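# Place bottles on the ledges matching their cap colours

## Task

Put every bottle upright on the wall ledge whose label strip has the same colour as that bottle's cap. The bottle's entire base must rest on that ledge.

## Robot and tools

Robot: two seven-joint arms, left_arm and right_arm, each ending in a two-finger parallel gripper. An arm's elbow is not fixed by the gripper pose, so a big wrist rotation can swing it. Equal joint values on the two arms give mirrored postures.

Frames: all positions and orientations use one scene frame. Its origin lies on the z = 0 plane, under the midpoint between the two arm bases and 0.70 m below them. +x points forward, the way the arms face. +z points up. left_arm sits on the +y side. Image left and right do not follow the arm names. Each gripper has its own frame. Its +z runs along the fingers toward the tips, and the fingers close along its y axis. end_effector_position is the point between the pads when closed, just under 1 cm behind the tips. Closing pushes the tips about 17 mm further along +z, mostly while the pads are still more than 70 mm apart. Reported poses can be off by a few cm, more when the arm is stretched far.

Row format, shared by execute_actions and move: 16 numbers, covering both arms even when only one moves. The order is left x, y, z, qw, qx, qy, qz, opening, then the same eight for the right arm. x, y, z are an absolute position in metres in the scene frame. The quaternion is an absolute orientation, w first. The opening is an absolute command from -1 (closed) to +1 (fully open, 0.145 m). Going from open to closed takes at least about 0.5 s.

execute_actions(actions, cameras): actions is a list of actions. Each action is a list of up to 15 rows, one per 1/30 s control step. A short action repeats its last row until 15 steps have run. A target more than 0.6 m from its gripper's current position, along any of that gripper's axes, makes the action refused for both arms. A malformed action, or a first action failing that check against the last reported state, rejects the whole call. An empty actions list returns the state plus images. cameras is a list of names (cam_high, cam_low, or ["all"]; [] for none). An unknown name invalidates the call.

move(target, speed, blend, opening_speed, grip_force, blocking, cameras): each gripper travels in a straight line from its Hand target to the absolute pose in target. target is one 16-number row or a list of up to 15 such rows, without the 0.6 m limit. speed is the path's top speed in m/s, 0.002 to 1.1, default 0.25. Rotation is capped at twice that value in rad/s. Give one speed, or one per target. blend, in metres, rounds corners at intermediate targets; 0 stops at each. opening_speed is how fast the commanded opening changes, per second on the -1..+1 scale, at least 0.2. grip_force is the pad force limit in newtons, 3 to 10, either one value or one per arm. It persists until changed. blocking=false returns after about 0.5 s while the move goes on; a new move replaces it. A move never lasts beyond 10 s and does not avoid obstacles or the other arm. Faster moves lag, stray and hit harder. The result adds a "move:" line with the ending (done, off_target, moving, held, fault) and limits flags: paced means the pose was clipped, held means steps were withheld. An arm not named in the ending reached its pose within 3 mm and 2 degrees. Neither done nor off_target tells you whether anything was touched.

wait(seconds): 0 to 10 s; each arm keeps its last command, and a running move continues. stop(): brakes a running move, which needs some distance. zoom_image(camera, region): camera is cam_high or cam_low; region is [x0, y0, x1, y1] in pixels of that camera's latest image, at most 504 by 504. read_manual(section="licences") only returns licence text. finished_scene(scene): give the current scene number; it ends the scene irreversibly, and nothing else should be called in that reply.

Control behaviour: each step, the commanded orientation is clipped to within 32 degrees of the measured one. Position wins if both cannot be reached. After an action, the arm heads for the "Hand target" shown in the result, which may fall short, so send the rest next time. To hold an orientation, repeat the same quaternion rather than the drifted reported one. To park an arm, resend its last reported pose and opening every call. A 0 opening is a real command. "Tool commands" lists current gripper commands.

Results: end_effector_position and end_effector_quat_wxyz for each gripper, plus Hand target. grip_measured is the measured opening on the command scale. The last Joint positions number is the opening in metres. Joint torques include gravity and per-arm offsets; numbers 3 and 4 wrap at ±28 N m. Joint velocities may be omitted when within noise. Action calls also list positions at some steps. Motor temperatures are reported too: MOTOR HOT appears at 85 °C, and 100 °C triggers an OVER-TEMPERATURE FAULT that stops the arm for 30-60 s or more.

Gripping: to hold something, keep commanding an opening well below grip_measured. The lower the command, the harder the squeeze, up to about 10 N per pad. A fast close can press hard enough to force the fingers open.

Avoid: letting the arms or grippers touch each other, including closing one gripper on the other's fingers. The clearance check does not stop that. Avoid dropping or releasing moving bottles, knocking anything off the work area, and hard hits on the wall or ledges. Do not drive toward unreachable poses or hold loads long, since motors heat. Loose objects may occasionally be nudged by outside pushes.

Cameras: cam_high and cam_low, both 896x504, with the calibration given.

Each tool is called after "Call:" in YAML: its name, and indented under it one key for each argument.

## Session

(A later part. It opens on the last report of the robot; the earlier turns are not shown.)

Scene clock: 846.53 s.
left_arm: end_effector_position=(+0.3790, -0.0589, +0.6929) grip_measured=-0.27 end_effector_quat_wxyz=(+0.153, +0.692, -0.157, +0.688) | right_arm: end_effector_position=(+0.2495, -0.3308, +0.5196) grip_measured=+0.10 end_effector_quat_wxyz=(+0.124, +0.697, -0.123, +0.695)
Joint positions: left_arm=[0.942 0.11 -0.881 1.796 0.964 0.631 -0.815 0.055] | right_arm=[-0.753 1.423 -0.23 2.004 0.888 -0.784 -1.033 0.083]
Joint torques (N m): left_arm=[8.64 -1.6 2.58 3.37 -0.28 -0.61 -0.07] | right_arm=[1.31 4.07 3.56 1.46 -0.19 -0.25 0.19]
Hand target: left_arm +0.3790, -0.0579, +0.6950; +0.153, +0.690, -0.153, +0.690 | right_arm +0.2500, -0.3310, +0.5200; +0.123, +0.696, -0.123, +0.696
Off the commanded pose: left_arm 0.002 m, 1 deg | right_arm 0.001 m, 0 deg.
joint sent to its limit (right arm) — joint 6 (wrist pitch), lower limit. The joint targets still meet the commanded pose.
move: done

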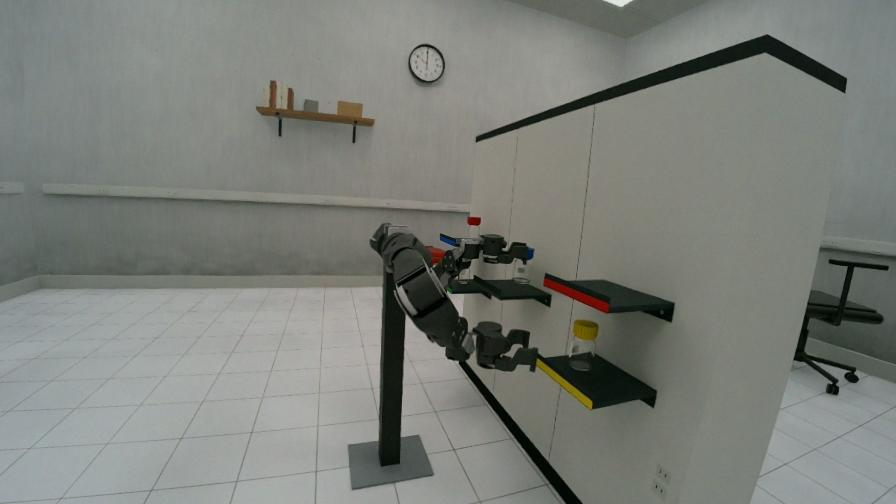

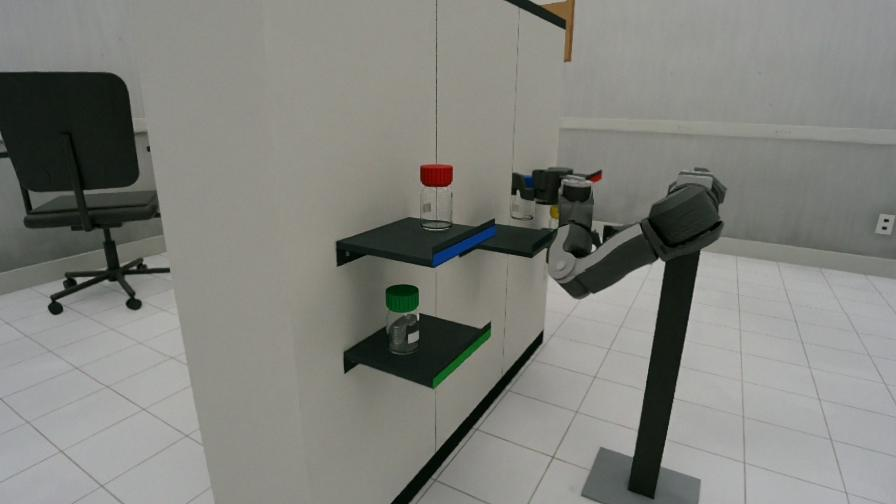

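Call:
move:
  target:
    - [0.312,-0.02,0.70,0.0616,0.7044,-0.0616,0.7044,-0.7,0.25,-0.331,0.52,0.1228,0.6964,-0.1228,0.6964,0.1]
    - [0.312,0.16,0.73,0,0.7071,0,0.7071,-0.7,0.25,-0.331,0.52,0.1228,0.6964,-0.1228,0.6964,0.1]
    - [0.31,0.23,0.79,0,0.7071,0,0.7071,-0.7,0.25,-0.331,0.52,0.1228,0.6964,-0.1228,0.6964,0.1]
  speed: [0.1,0.1,0.1]
  blend: [0.01,0.02,0]
  cameras: ["all"]

Scene clock: 868.73 s.
left_arm: end_effector_position=(+0.3106, +0.2302, +0.7892) grip_measured=-0.27 end_effector_quat_wxyz=(-0.006, +0.665, -0.016, +0.747) | right_arm: end_effector_position=(+0.2495, -0.3308, +0.5196) grip_measured=+0.10 end_effector_quat_wxyz=(+0.124, +0.697, -0.123, +0.695)
Joint positions: left_arm=[0.6 1.075 0.107 2.273 1.584 0.782 -0.781 0.055] | right_arm=[-0.753 1.423 -0.23 2.004 0.888 -0.784 -1.033 0.083]
Joint torques (N m): left_arm=[4.58 4.39 2.51 -0.02 -0.1 -0.46 0.2] | right_arm=[1.33 4.07 3.45 1.5 -0.23 -0.24 0.18]
Hand target: left_arm +0.3102, +0.2301, +0.7897; -0.006, +0.665, -0.018, +0.747 | right_arm +0.2500, -0.3310, +0.5200; +0.123, +0.696, -0.123, +0.696
Off the commanded pose: left_arm 0.001 m, 7 deg | right_arm 0.001 m, 0 deg.
joint sent to its limit (left arm) — joint 5 (forearm roll), upper limit; joint 6 (wrist pitch), upper limit. The joint targets are off in orientation, not in position.
joint sent to its limit (right arm) — joint 6 (wrist pitch), lower limit. The joint targets still meet the commanded pose.
move: off_target (left_arm)

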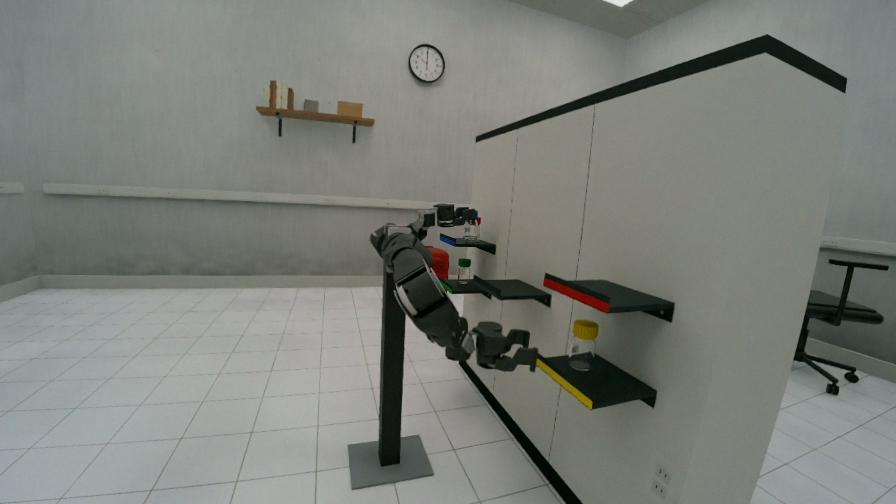

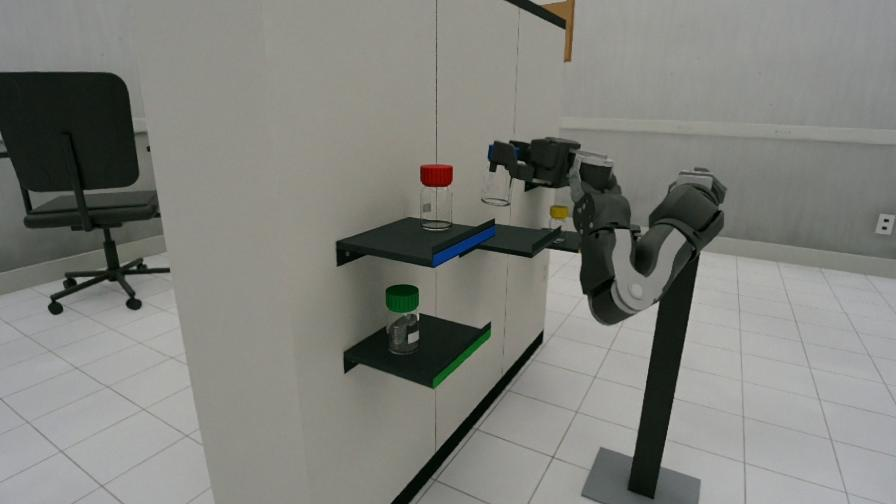

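Call:
move:
  target:
    - [0.308,0.30,0.782,-0.153,0.690,0.153,0.690,-0.7,0.25,-0.331,0.52,0.1228,0.6964,-0.1228,0.6964,0.1]
    - [0.305,0.40,0.78,-0.183,0.683,0.183,0.683,-0.7,0.25,-0.331,0.52,0.1228,0.6964,-0.1228,0.6964,0.1]
  speed: [0.1,0.1]
  blend: [0.02,0]
  cameras: ["all"]

Call:
zoom_image:
  camera: "cam_low"
  region: [330, 100, 550, 280]

Scene clock: 880.90 s.
left_arm: end_effector_position=(+0.3046, +0.3998, +0.7818) grip_measured=-0.27 end_effector_quat_wxyz=(-0.181, +0.680, +0.185, +0.686) | right_arm: end_effector_position=(+0.2495, -0.3308, +0.5196) grip_measured=+0.10 end_effector_quat_wxyz=(+0.124, +0.697, -0.123, +0.695)
Joint positions: left_arm=[0.237 1.245 0.484 1.94 1.484 0.773 -0.815 0.055] | right_arm=[-0.753 1.423 -0.23 2.004 0.888 -0.784 -1.033 0.083]
Joint torques (N m): left_arm=[3.28 6.74 2.36 0.61 -0.17 -0.29 0.16] | right_arm=[1.44 4.13 3.55 1.51 -0.2 -0.24 0.18]
Hand target: left_arm +0.3050, +0.4000, +0.7799; -0.183, +0.683, +0.183, +0.683 | right_arm +0.2500, -0.3310, +0.5200; +0.123, +0.696, -0.123, +0.696
Off the commanded pose: left_arm 0.002 m, 1 deg | right_arm 0.001 m, 0 deg.
joint sent to its limit (right arm) — joint 6 (wrist pitch), lower limit. The joint targets still meet the commanded pose.
move: done

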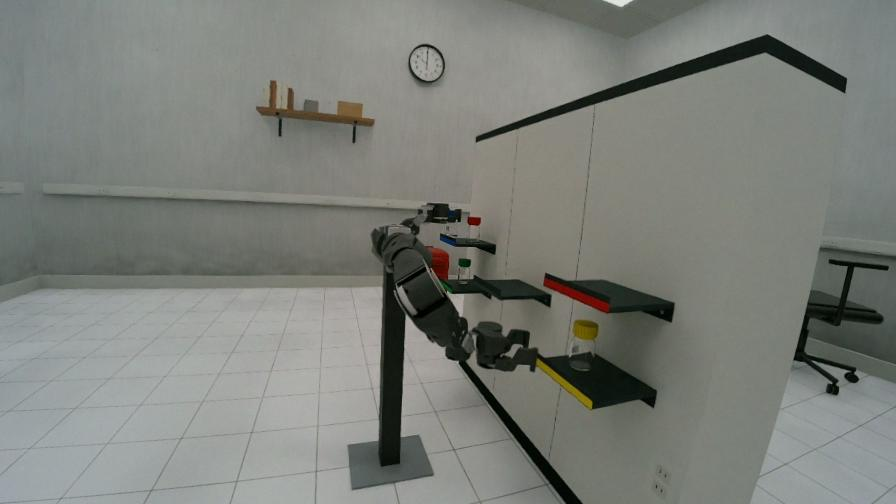

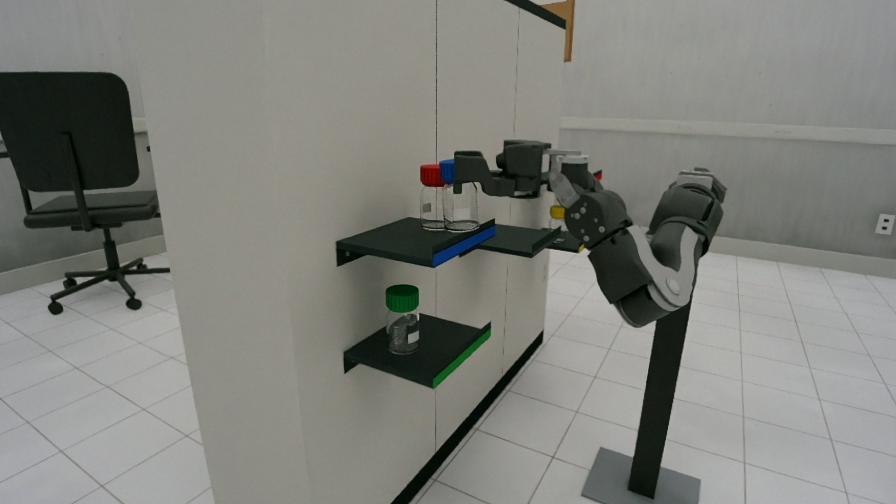

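Scaled by 2.291 from the camera's 896x504 image, which has a finer 1280x720 frame.

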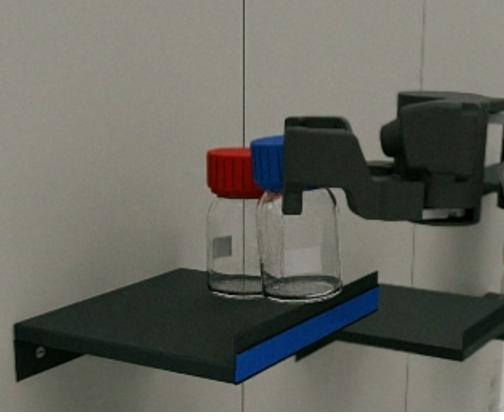

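Call:
move:
  target:
    - [0.305,0.405,0.79,-0.183,0.683,0.183,0.683,-0.7,0.25,-0.331,0.52,0.1228,0.6964,-0.1228,0.6964,0.1]
    - [0.372,0.44,0.79,-0.183,0.683,0.183,0.683,-0.7,0.25,-0.331,0.52,0.1228,0.6964,-0.1228,0.6964,0.1]
    - [0.372,0.44,0.772,-0.183,0.683,0.183,0.683,-0.7,0.25,-0.331,0.52,0.1228,0.6964,-0.1228,0.6964,0.1]
  speed: [0.1,0.1,0.05]
  blend: [0.005,0.005,0]
  cameras: ["all"]

Call:
zoom_image:
  camera: "cam_low"
  region: [330, 100, 550, 280]

Call:
zoom_image:
  camera: "cam_high"
  region: [420, 180, 540, 260]

Scene clock: 898.40 s.
left_arm: end_effector_position=(+0.3732, +0.4397, +0.7680) grip_measured=-0.27 end_effector_quat_wxyz=(-0.183, +0.689, +0.182, +0.677) | right_arm: end_effector_position=(+0.2495, -0.3308, +0.5196) grip_measured=+0.10 end_effector_quat_wxyz=(+0.124, +0.697, -0.123, +0.695)
Joint positions: left_arm=[0.86 1.265 -0.281 1.508 1.297 0.589 -0.552 0.055] | right_arm=[-0.753 1.423 -0.23 2.004 0.888 -0.784 -1.033 0.083]
Joint torques (N m): left_arm=[6.63 5.55 3.67 2.29 -0.18 -0.89 0.1] | right_arm=[1.2 4.07 3.55 1.51 -0.24 -0.21 0.14]
Hand target: left_arm +0.3719, +0.4400, +0.7721; -0.183, +0.683, +0.183, +0.683 | right_arm +0.2500, -0.3310, +0.5200; +0.123, +0.696, -0.123, +0.696
Off the commanded pose: left_arm 0.004 m, 1 deg | right_arm 0.001 m, 0 deg.
joint sent to its limit (right arm) — joint 6 (wrist pitch), lower limit. The joint targets still meet the commanded pose.
move: off_target (left_arm)

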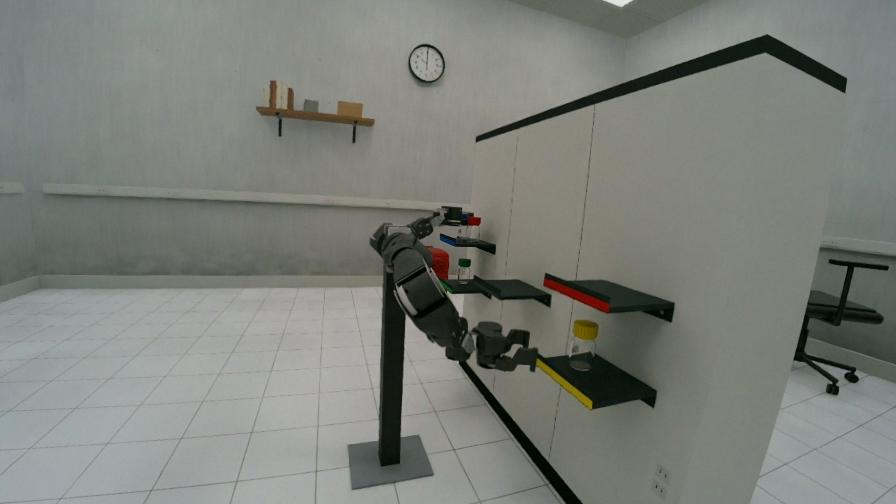

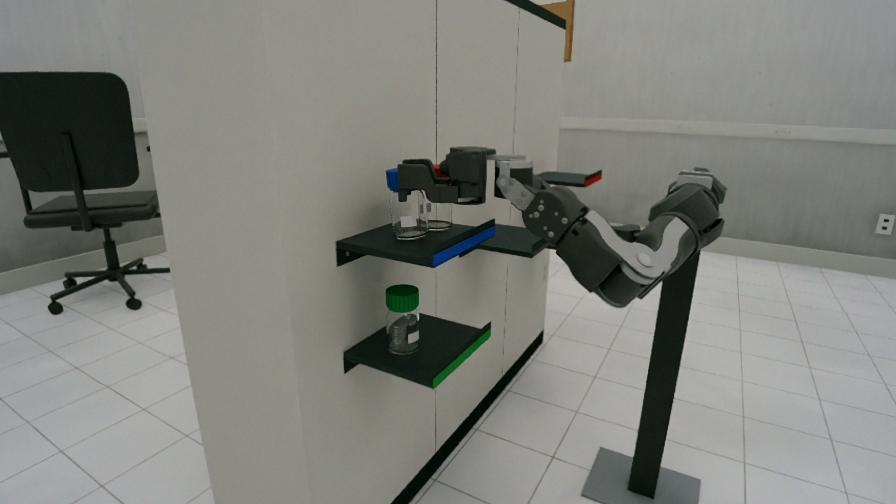

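Scaled by 2.291 from the camera's 896x504 image, which has a finer 1280x720 frame.

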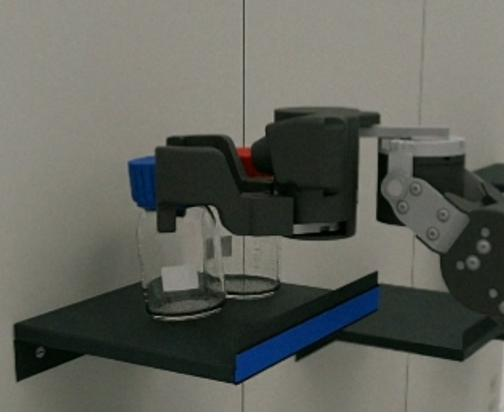

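Scaled by 4.200 from the camera's 896x504 image, which has a finer 1280x720 frame.

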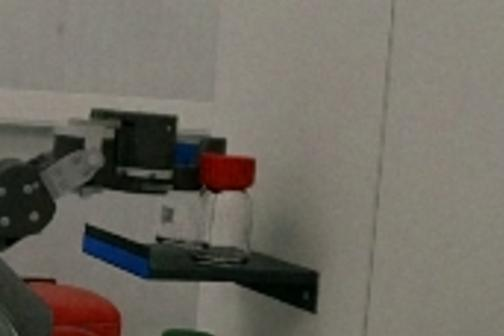

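Call:
move:
  target:
    - [0.372,0.44,0.757,-0.183,0.683,0.183,0.683,-0.7,0.25,-0.331,0.52,0.1228,0.6964,-0.1228,0.6964,0.1]
  speed: 0.04

Scene clock: 907.90 s.
left_arm: end_effector_position=(+0.3712, +0.4393, +0.7636) grip_measured=-0.27 end_effector_quat_wxyz=(-0.182, +0.675, +0.182, +0.692) | right_arm: end_effector_position=(+0.2495, -0.3308, +0.5196) grip_measured=+0.10 end_effector_quat_wxyz=(+0.124, +0.697, -0.123, +0.695)
Joint positions: left_arm=[0.764 1.29 -0.243 1.534 1.307 0.497 -0.553 0.055] | right_arm=[-0.753 1.423 -0.23 2.004 0.888 -0.784 -1.033 0.083]
Joint torques (N m): left_arm=[4.21 5.42 2.28 1.06 0.09 -0.27 -0.02] | right_arm=[1.31 4.13 3.51 1.5 -0.2 -0.25 0.19]
Hand target: left_arm +0.3721, +0.4399, +0.7569; -0.183, +0.683, +0.183, +0.683 | right_arm +0.2500, -0.3310, +0.5200; +0.123, +0.696, -0.123, +0.696
Off the commanded pose: left_arm 0.007 m, 1 deg | right_arm 0.001 m, 0 deg.
joint sent to its limit (right arm) — joint 6 (wrist pitch), lower limit. The joint targets still meet the commanded pose.
move: off_target (left_arm)

Call:
move:
  target:
    - [0.372,0.44,0.761,-0.183,0.683,0.183,0.683,0.02,0.25,-0.331,0.52,0.1228,0.6964,-0.1228,0.6964,0.1]
    - [0.371,0.442,0.763,-0.0739,0.7032,0.0739,0.7032,0.02,0.25,-0.331,0.52,0.1228,0.6964,-0.1228,0.6964,0.1]
    - [0.29,0.437,0.766,-0.0739,0.7032,0.0739,0.7032,0.02,0.25,-0.331,0.52,0.1228,0.6964,-0.1228,0.6964,0.1]
  speed: [0.05,0.1,0.08]
  opening_speed: 2
  cameras: ["all"]

Call:
zoom_image:
  camera: "cam_low"
  region: [330, 100, 550, 280]

Scene clock: 934.63 s.
left_arm: end_effector_position=(+0.2893, +0.4380, +0.7682) grip_measured=+0.02 end_effector_quat_wxyz=(-0.076, +0.700, +0.075, +0.706) | right_arm: end_effector_position=(+0.2495, -0.3308, +0.5196) grip_measured=+0.10 end_effector_quat_wxyz=(+0.124, +0.697, -0.123, +0.695)
Joint positions: left_arm=[1.654 1.888 -1.291 1.687 1.586 0.352 -0.013 0.077] | right_arm=[-0.753 1.423 -0.23 2.004 0.888 -0.784 -1.033 0.083]
Joint torques (N m): left_arm=[2.39 -0.7 2.48 0.02 0.14 -0.54 0.2] | right_arm=[1.31 4.13 3.4 1.61 -0.21 -0.25 0.18]
Hand target: left_arm +0.2900, +0.4370, +0.7660; -0.074, +0.703, +0.074, +0.703 | right_arm +0.2500, -0.3310, +0.5200; +0.123, +0.696, -0.123, +0.696
Off the commanded pose: left_arm 0.002 m, 1 deg | right_arm 0.001 m, 0 deg.
joint sent to its limit (left arm) — joint 5 (forearm roll), upper limit. The joint targets still meet the commanded pose.
joint sent to its limit (right arm) — joint 6 (wrist pitch), lower limit. The joint targets still meet the commanded pose.
move: done

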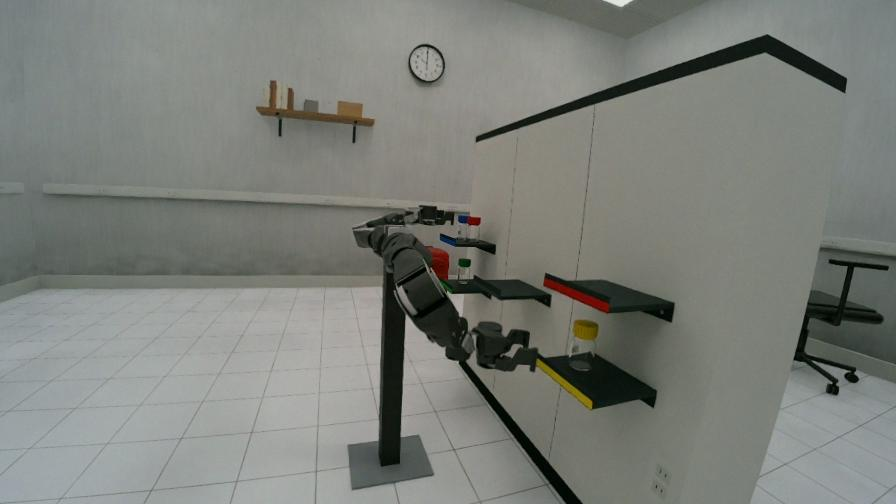

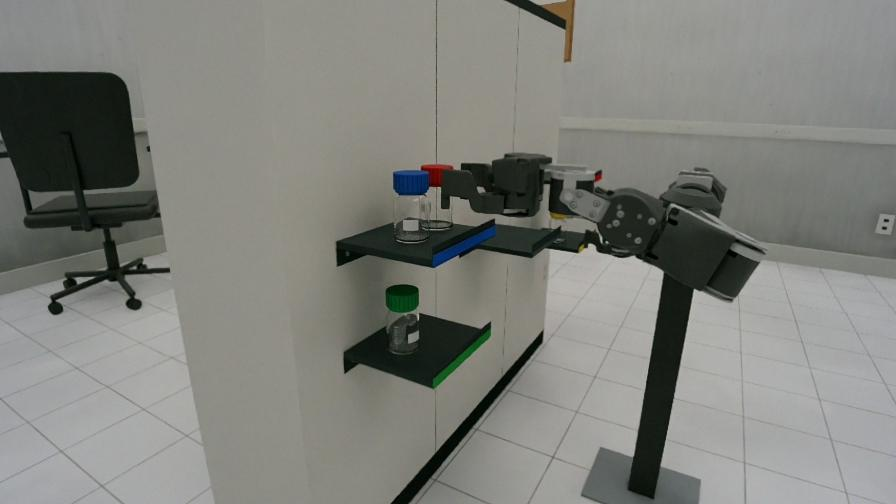

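Scaled by 2.291 from the camera's 896x504 image, which has a finer 1280x720 frame.

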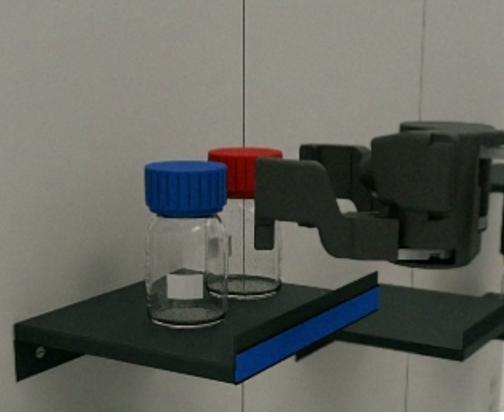

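Call:
move:
  target:
    - [0.24,0.42,0.70,-0.2706,0.6533,0.2706,0.6533,0.05,0.25,-0.25,0.52,0,0.7071,0,0.7071,0.1]
    - [0.12,0.52,0.42,-0.3536,0.6124,0.3536,0.6124,0.05,0.25,-0.2,0.52,0,0.7071,0,0.7071,0.1]
    - [0.25,0.28,0.48,-0.153,0.690,0.153,0.690,0.05,0.25,-0.2,0.52,0,0.7071,0,0.7071,0.1]
    - [0.27,0.19,0.65,-0.0616,0.7044,0.0616,0.7044,0.05,0.25,-0.2,0.52,0,0.7071,0,0.7071,0.1]
  speed: [0.15,0.2,0.2,0.15]
  blend: [0.03,0.03,0.03,0]
  cameras: ["all"]

Scene clock: 963.20 s.
left_arm: end_effector_position=(+0.2705, +0.1895, +0.6500) grip_measured=+0.05 end_effector_quat_wxyz=(-0.087, +0.590, +0.070, +0.800) | right_arm: end_effector_position=(+0.2503, -0.2008, +0.5199) grip_measured=+0.10 end_effector_quat_wxyz=(+0.000, +0.707, +0.000, +0.708)
Joint positions: left_arm=[-0.099 0.84 -0.448 2.433 0.434 0.093 -1.068 0.079] | right_arm=[-0.491 1.061 -0.45 2.175 0.555 -0.391 -0.811 0.083]
Joint torques (N m): left_arm=[3.31 2.25 0.88 3.75 -0.35 -0.26 -0.06] | right_arm=[1.23 3.28 1.62 3.78 -0.36 -0.2 -0.05]
Hand target: left_arm +0.2706, +0.1901, +0.6495; -0.089, +0.590, +0.071, +0.799 | right_arm +0.2500, -0.2000, +0.5200; +0.000, +0.707, +0.000, +0.707
Off the commanded pose: left_arm 0.001 m, 17 deg | right_arm 0.001 m, 0 deg.
joint read past its limit (left arm) — joint 4 (elbow), upper limit, where the elbow is as bent as it goes.
joint sent to its limit (left arm) — joint 4 (elbow), upper limit, where the elbow is as bent as it goes. The joint targets are off in orientation, not in position.
move: off_target (left_arm)

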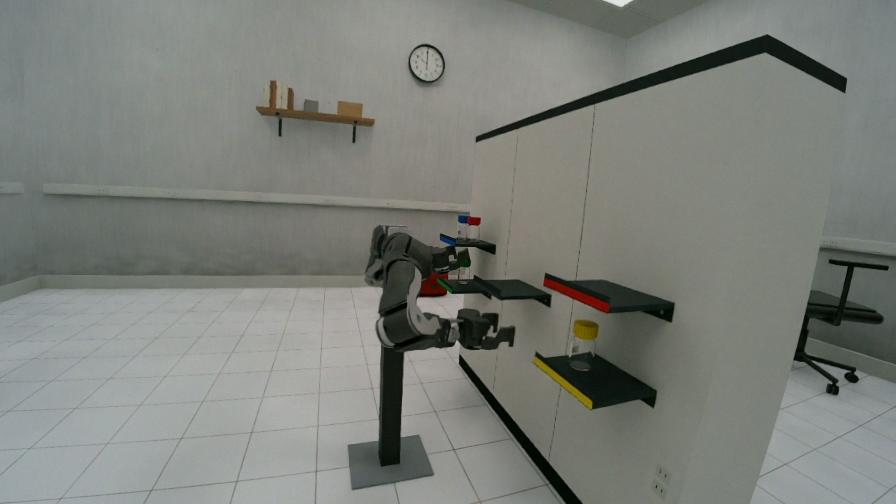

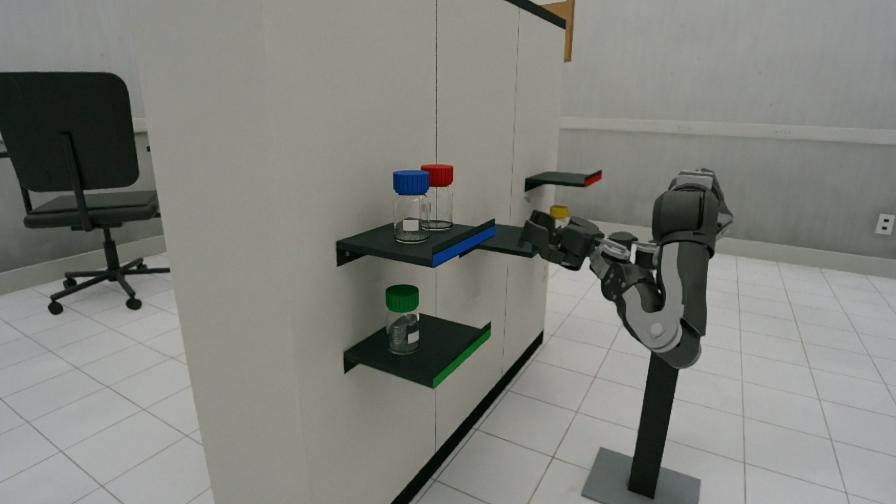

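Call:
move:
  target:
    - [0.32,0.18,0.68,0,0.7071,0,0.7071,0.03,0.25,-0.2,0.52,0,0.7071,0,0.7071,0.1]
    - [0.31,0.23,0.76,-0.0616,0.7044,0.0616,0.7044,0.03,0.25,-0.2,0.52,0,0.7071,0,0.7071,0.1]
    - [0.31,0.315,0.763,-0.1228,0.6964,0.1228,0.6964,0.03,0.25,-0.2,0.52,0,0.7071,0,0.7071,0.1]
  speed: [0.15,0.12,0.12]
  blend: [0.03,0.02,0]
  cameras: ["all"]

Call:
zoom_image:
  camera: "cam_low"
  region: [330, 100, 550, 280]

Call:
zoom_image:
  camera: "cam_high"
  region: [420, 180, 540, 260]

Scene clock: 976.30 s.
left_arm: end_effector_position=(+0.3097, +0.3161, +0.7637) grip_measured=+0.03 end_effector_quat_wxyz=(-0.125, +0.693, +0.125, +0.699) | right_arm: end_effector_position=(+0.2503, -0.2008, +0.5199) grip_measured=+0.10 end_effector_quat_wxyz=(+0.000, +0.707, +0.000, +0.708)
Joint positions: left_arm=[0.389 1.127 0.269 2.188 1.584 0.782 -1.004 0.078] | right_arm=[-0.491 1.061 -0.45 2.175 0.555 -0.391 -0.811 0.083]
Joint torques (N m): left_arm=[3.86 5.29 2.14 0.72 -0.13 -0.35 0.23] | right_arm=[1.15 3.34 1.63 3.79 -0.36 -0.21 -0.06]
Hand target: left_arm +0.3101, +0.3151, +0.7629; -0.123, +0.695, +0.122, +0.698 | right_arm +0.2500, -0.2000, +0.5200; +0.000, +0.707, +0.000, +0.707
Off the commanded pose: left_arm 0.001 m, 1 deg | right_arm 0.001 m, 0 deg.
joint sent to its limit (left arm) — joint 5 (forearm roll), upper limit; joint 6 (wrist pitch), upper limit. The joint targets still meet the commanded pose.
move: done

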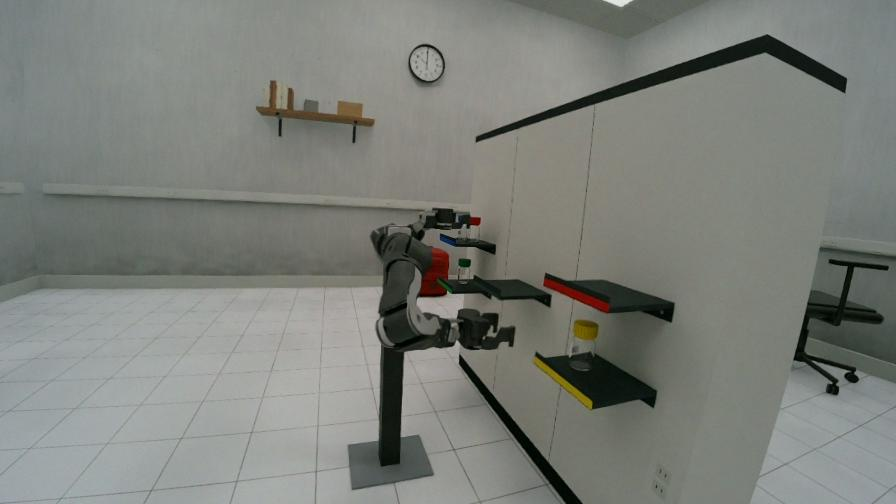

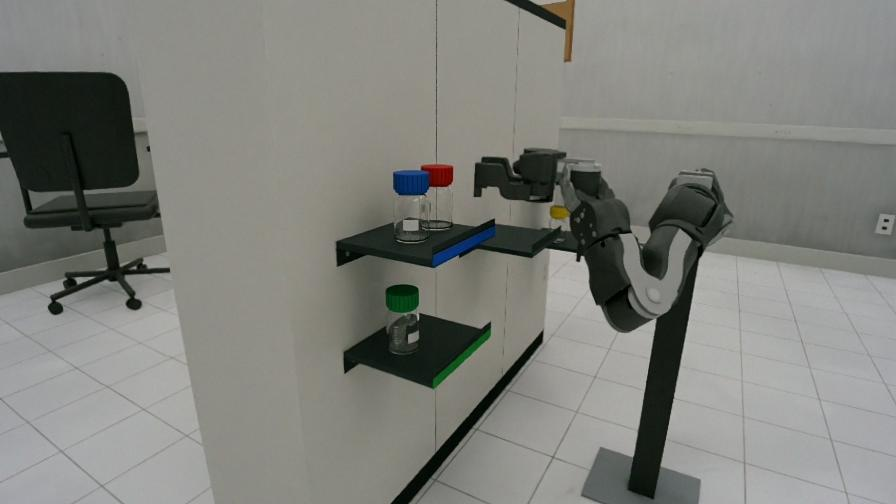

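Scaled by 2.291 from the camera's 896x504 image, which has a finer 1280x720 frame.

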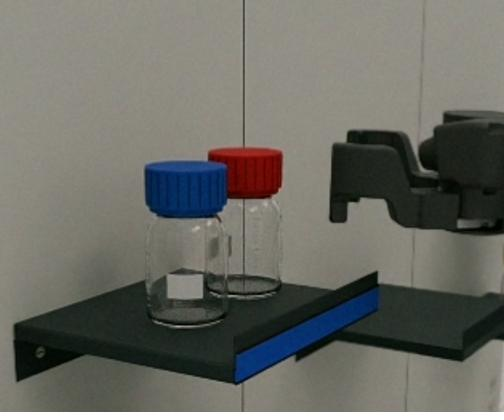

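Scaled by 4.200 from the camera's 896x504 image, which has a finer 1280x720 frame.

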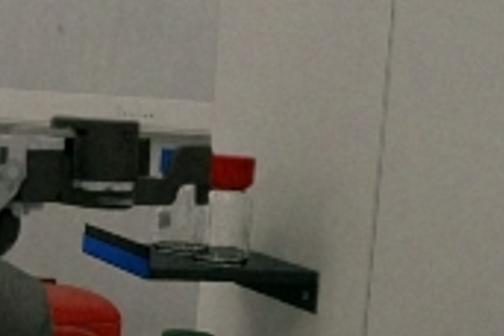

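Call:
move:
  target:
    - [0.31,0.326,0.763,-0.1228,0.6964,0.1228,0.6964,0.03,0.25,-0.2,0.52,0,0.7071,0,0.7071,0.1]
    - [0.376,0.350,0.76,-0.1228,0.6964,0.1228,0.6964,0.03,0.25,-0.2,0.52,0,0.7071,0,0.7071,0.1]
  speed: [0.1,0.07]
  cameras: ["all"]

Call:
zoom_image:
  camera: "cam_low"
  region: [330, 100, 550, 280]

Call:
zoom_image:
  camera: "cam_high"
  region: [420, 180, 540, 260]

Scene clock: 999.57 s.
left_arm: end_effector_position=(+0.3752, +0.3514, +0.7601) grip_measured=+0.03 end_effector_quat_wxyz=(-0.125, +0.696, +0.125, +0.695) | right_arm: end_effector_position=(+0.2503, -0.2008, +0.5199) grip_measured=+0.10 end_effector_quat_wxyz=(+0.000, +0.707, +0.000, +0.708)
Joint positions: left_arm=[0.728 1.126 -0.143 1.802 1.334 0.673 -0.703 0.078] | right_arm=[-0.491 1.061 -0.45 2.175 0.555 -0.391 -0.811 0.083]
Joint torques (N m): left_arm=[6.98 4 2.04 1.42 -0.19 -0.6 0.23] | right_arm=[1.17 3.13 1.55 3.79 -0.37 -0.19 -0.04]
Hand target: left_arm +0.3760, +0.3500, +0.7600; -0.123, +0.696, +0.123, +0.696 | right_arm +0.2500, -0.2000, +0.5200; +0.000, +0.707, +0.000, +0.707
Off the commanded pose: left_arm 0.002 m, 0 deg | right_arm 0.001 m, 0 deg.
move: done

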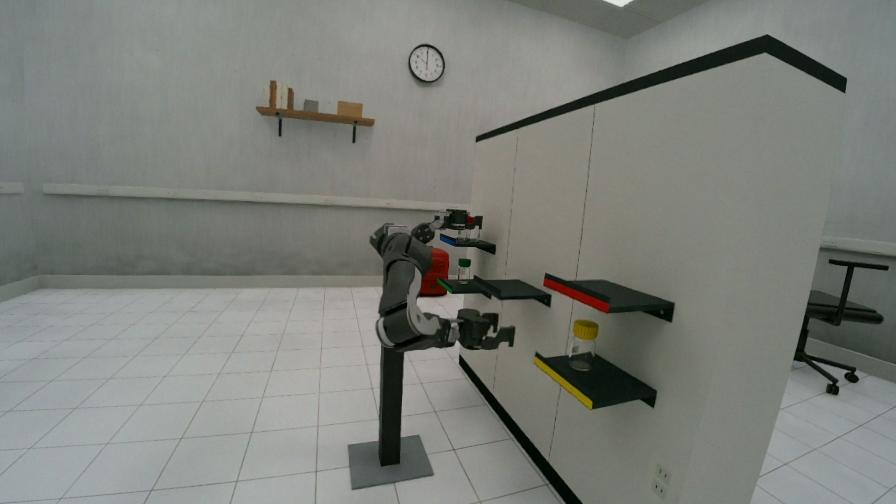

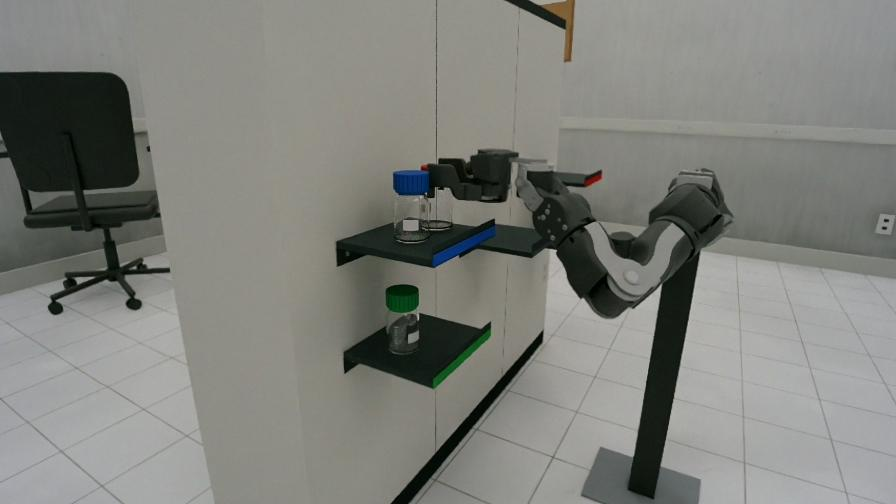

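Scaled by 2.291 from the camera's 896x504 image, which has a finer 1280x720 frame.

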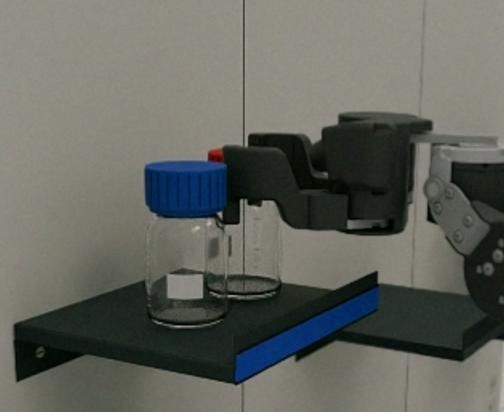

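Scaled by 4.200 from the camera's 896x504 image, which has a finer 1280x720 frame.

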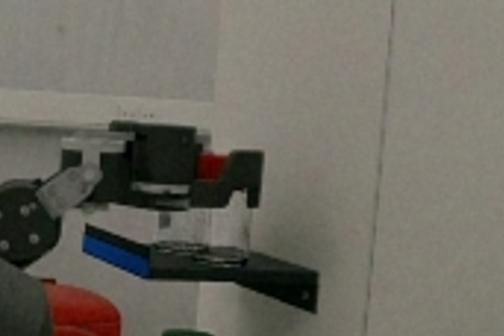

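Call:
move:
  target:
    - [0.375,0.35,0.76,-0.1228,0.6964,0.1228,0.6964,-0.7,0.25,-0.2,0.52,0,0.7071,0,0.7071,0.1]
    - [0.375,0.35,0.80,-0.1228,0.6964,0.1228,0.6964,-0.7,0.25,-0.2,0.52,0,0.7071,0,0.7071,0.1]
  speed: [0.07,0.08]
  opening_speed: 2
  cameras: ["all"]

Call:
zoom_image:
  camera: "cam_low"
  region: [330, 100, 550, 280]

Scene clock: 1012.27 s.
left_arm: end_effector_position=(+0.3754, +0.3488, +0.8000) grip_measured=-0.27 end_effector_quat_wxyz=(-0.119, +0.697, +0.121, +0.697) | right_arm: end_effector_position=(+0.2503, -0.2008, +0.5199) grip_measured=+0.10 end_effector_quat_wxyz=(+0.000, +0.707, +0.000, +0.708)
Joint positions: left_arm=[1.02 1.13 -0.294 1.735 1.418 0.782 -0.735 0.055] | right_arm=[-0.491 1.061 -0.45 2.175 0.555 -0.391 -0.811 0.083]
Joint torques (N m): left_arm=[7.03 3.34 2.13 1.01 -0.19 -0.48 -0.06] | right_arm=[1.12 3.31 1.58 3.81 -0.34 -0.2 -0.04]
Hand target: left_arm +0.3750, +0.3500, +0.7999; -0.123, +0.696, +0.123, +0.696 | right_arm +0.2500, -0.2000, +0.5200; +0.000, +0.707, +0.000, +0.707
Off the commanded pose: left_arm 0.001 m, 0 deg | right_arm 0.001 m, 0 deg.
joint sent to its limit (left arm) — joint 6 (wrist pitch), upper limit. The joint targets still meet the commanded pose.
move: done

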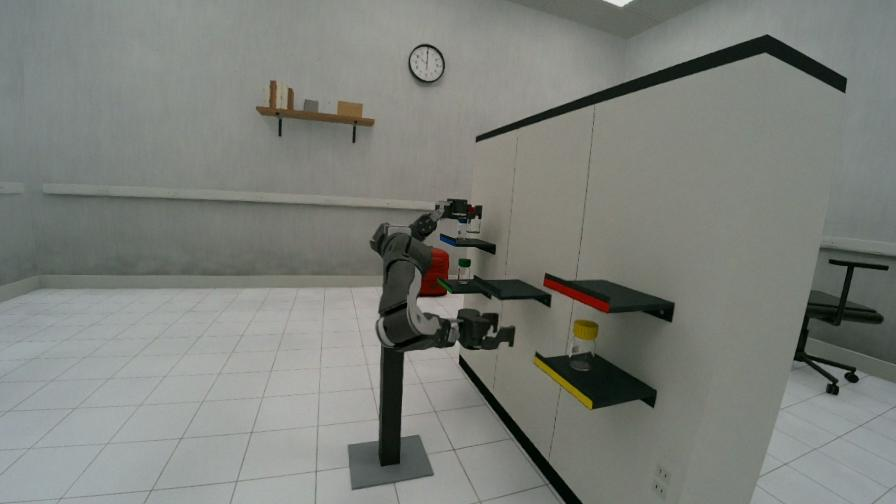

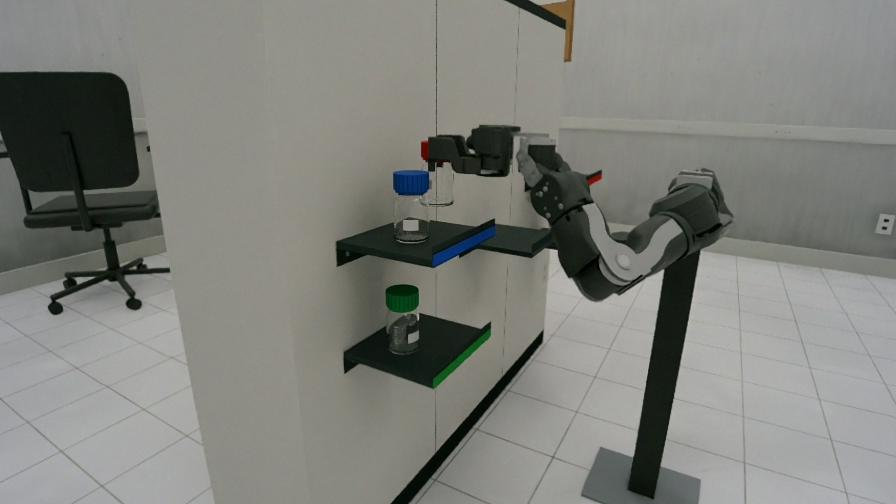

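Scaled by 2.291 from the camera's 896x504 image, which has a finer 1280x720 frame.

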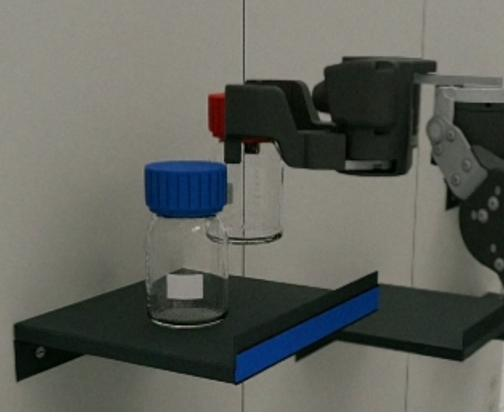

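Call:
move:
  target:
    - [0.37,0.21,0.775,0,0.7071,0,0.7071,-0.7,0.25,-0.2,0.52,0,0.7071,0,0.7071,0.1]
    - [0.375,0.12,0.70,0,0.7071,0,0.7071,-0.7,0.25,-0.2,0.52,0,0.7071,0,0.7071,0.1]
    - [0.382,0.0,0.69,0.0616,0.7044,-0.0616,0.7044,-0.7,0.25,-0.2,0.52,0,0.7071,0,0.7071,0.1]
    - [0.382,0.0,0.662,0.0616,0.7044,-0.0616,0.7044,-0.7,0.25,-0.2,0.52,0,0.7071,0,0.7071,0.1]
  speed: [0.12,0.12,0.12,0.05]
  blend: [0.03,0.03,0.005,0]
  cameras: ["all"]

Call:
zoom_image:
  camera: "cam_low"
  region: [440, 150, 600, 290]

Call:
zoom_image:
  camera: "cam_high"
  region: [430, 210, 570, 310]

Scene clock: 1033.97 s.
left_arm: end_effector_position=(+0.3818, +0.0001, +0.6611) grip_measured=-0.27 end_effector_quat_wxyz=(+0.061, +0.707, -0.061, +0.702) | right_arm: end_effector_position=(+0.2503, -0.2008, +0.5199) grip_measured=+0.10 end_effector_quat_wxyz=(+0.000, +0.707, +0.000, +0.708)
Joint positions: left_arm=[0.882 0.263 -0.983 1.885 0.987 0.489 -1.099 0.055] | right_arm=[-0.491 1.061 -0.45 2.175 0.555 -0.391 -0.811 0.083]
Joint torques (N m): left_arm=[8.43 -0.51 1.83 2.67 -0.53 -0.56 0.22] | right_arm=[1.07 3.15 1.59 3.74 -0.37 -0.19 -0.06]
Hand target: left_arm +0.3820, -0.0001, +0.6620; +0.062, +0.704, -0.062, +0.704 | right_arm +0.2500, -0.2000, +0.5200; +0.000, +0.707, +0.000, +0.707
Off the commanded pose: left_arm 0.001 m, 0 deg | right_arm 0.001 m, 0 deg.
move: done

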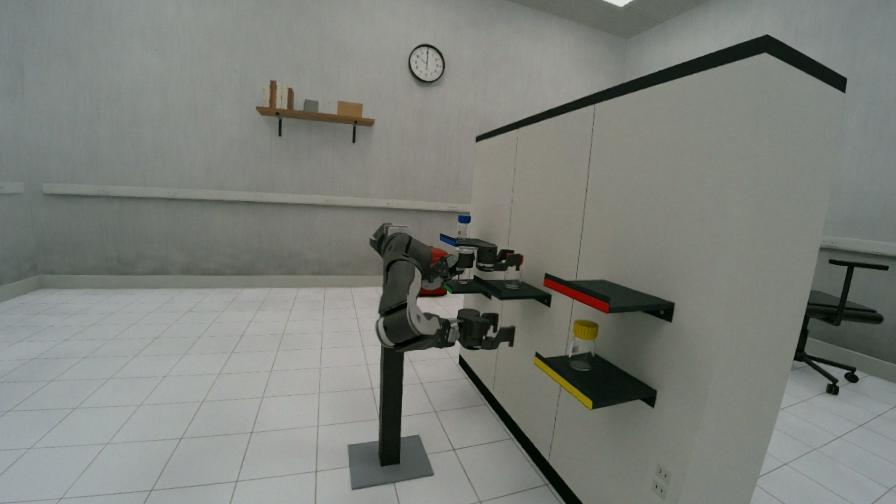

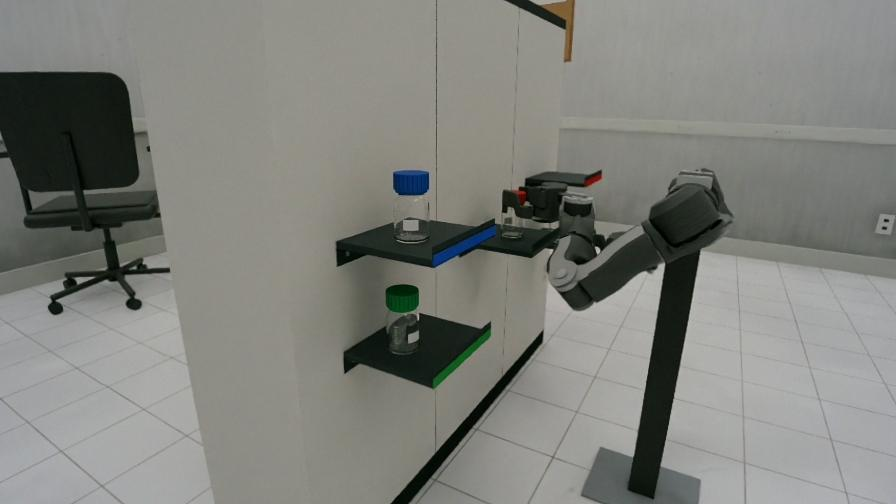

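Scaled by 3.150 from the camera's 896x504 image, which has a finer 1280x720 frame.

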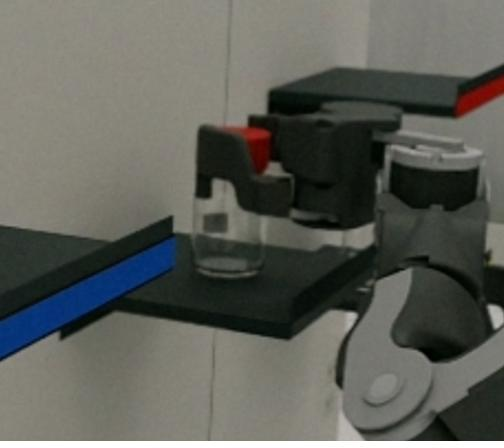

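Scaled by 3.600 from the camera's 896x504 image, which has a finer 1280x720 frame.

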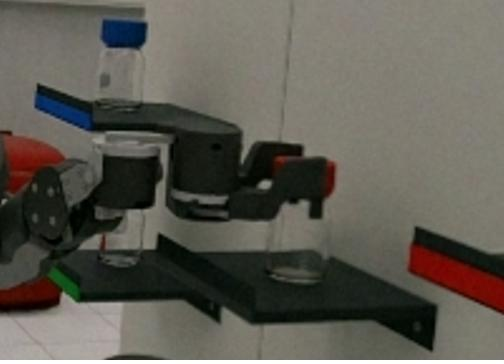

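Call:
move:
  target:
    - [0.382,0.0,0.650,0.0616,0.7044,-0.0616,0.7044,-0.7,0.25,-0.2,0.52,0,0.7071,0,0.7071,0.1]
    - [0.382,0.0,0.656,0.0616,0.7044,-0.0616,0.7044,0.1,0.25,-0.2,0.52,0,0.7071,0,0.7071,0.1]
    - [0.31,0.013,0.662,0.0616,0.7044,-0.0616,0.7044,0.1,0.28,-0.17,0.57,0,0.7071,0,0.7071,0.1]
    - [0.30,0.2,0.62,0,0.7071,0,0.7071,0.1,0.30,-0.15,0.64,0,0.7071,0,0.7071,0.1]
    - [0.25,0.22,0.5,0,0.7071,0,0.7071,0.1,0.31,-0.011,0.662,-0.0616,0.7044,0.0616,0.7044,0.1]
  speed: [0.03,0.05,0.1,0.15,0.12]
  opening_speed: 2
  blend: [0,0,0.01,0.03,0]
  cameras: ["all"]

Call:
zoom_image:
  camera: "cam_low"
  region: [440, 150, 600, 290]

Call:
zoom_image:
  camera: "cam_high"
  region: [430, 210, 570, 310]

Scene clock: 1059.20 s.
left_arm: end_effector_position=(+0.2499, +0.2209, +0.5001) grip_measured=+0.10 end_effector_quat_wxyz=(-0.002, +0.708, +0.002, +0.707) | right_arm: end_effector_position=(+0.3098, -0.0101, +0.6625) grip_measured=+0.10 end_effector_quat_wxyz=(-0.066, +0.704, +0.062, +0.705)
Joint positions: left_arm=[-0.315 1.211 -0.722 2.06 0.598 -0.601 -0.905 0.083] | right_arm=[0.584 0.195 -0.902 2.236 0.807 0.735 -1.201 0.083]
Joint torques (N m): left_arm=[2.39 4.02 1.2 3.36 -0.27 -0.52 0.24] | right_arm=[4.07 -1.17 1.54 2.32 -0.38 -0.04 -0.17]
Hand target: left_arm +0.2500, +0.2200, +0.5000; +0.000, +0.707, +0.000, +0.707 | right_arm +0.3100, -0.0109, +0.6620; -0.062, +0.704, +0.062, +0.704
Off the commanded pose: left_arm 0.001 m, 0 deg | right_arm 0.001 m, 0 deg.
move: done

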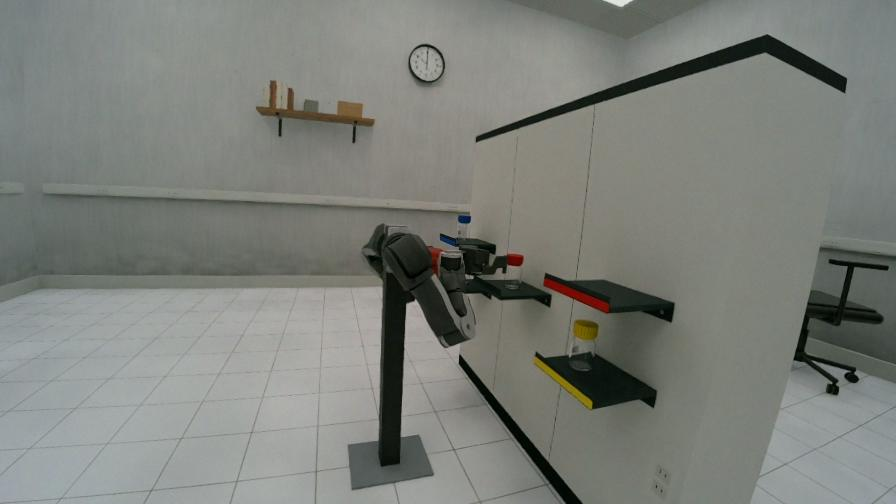

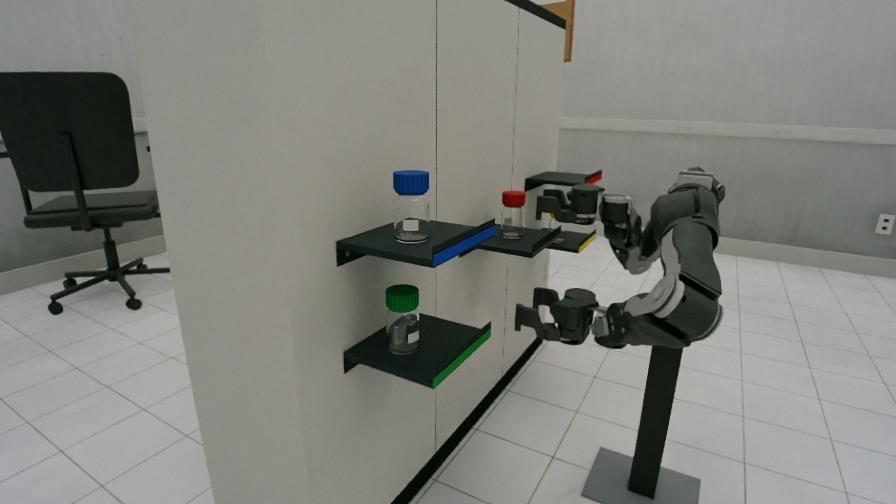

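Scaled by 3.150 from the camera's 896x504 image, which has a finer 1280x720 frame.

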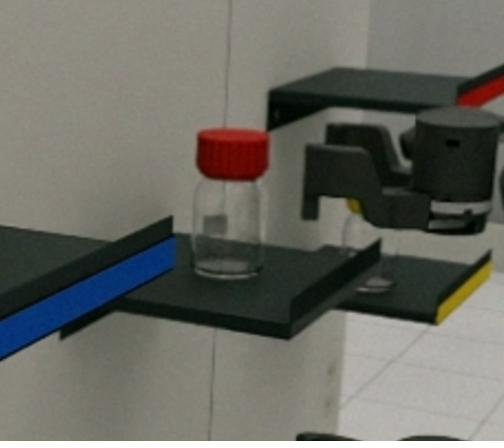

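Scaled by 3.600 from the camera's 896x504 image, which has a finer 1280x720 frame.

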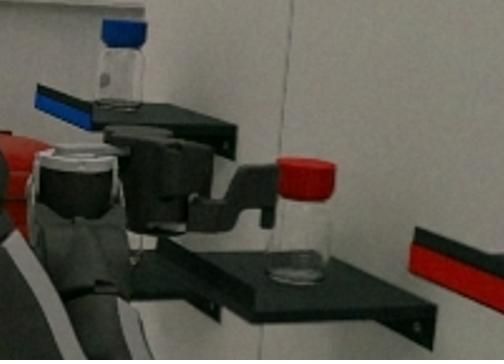

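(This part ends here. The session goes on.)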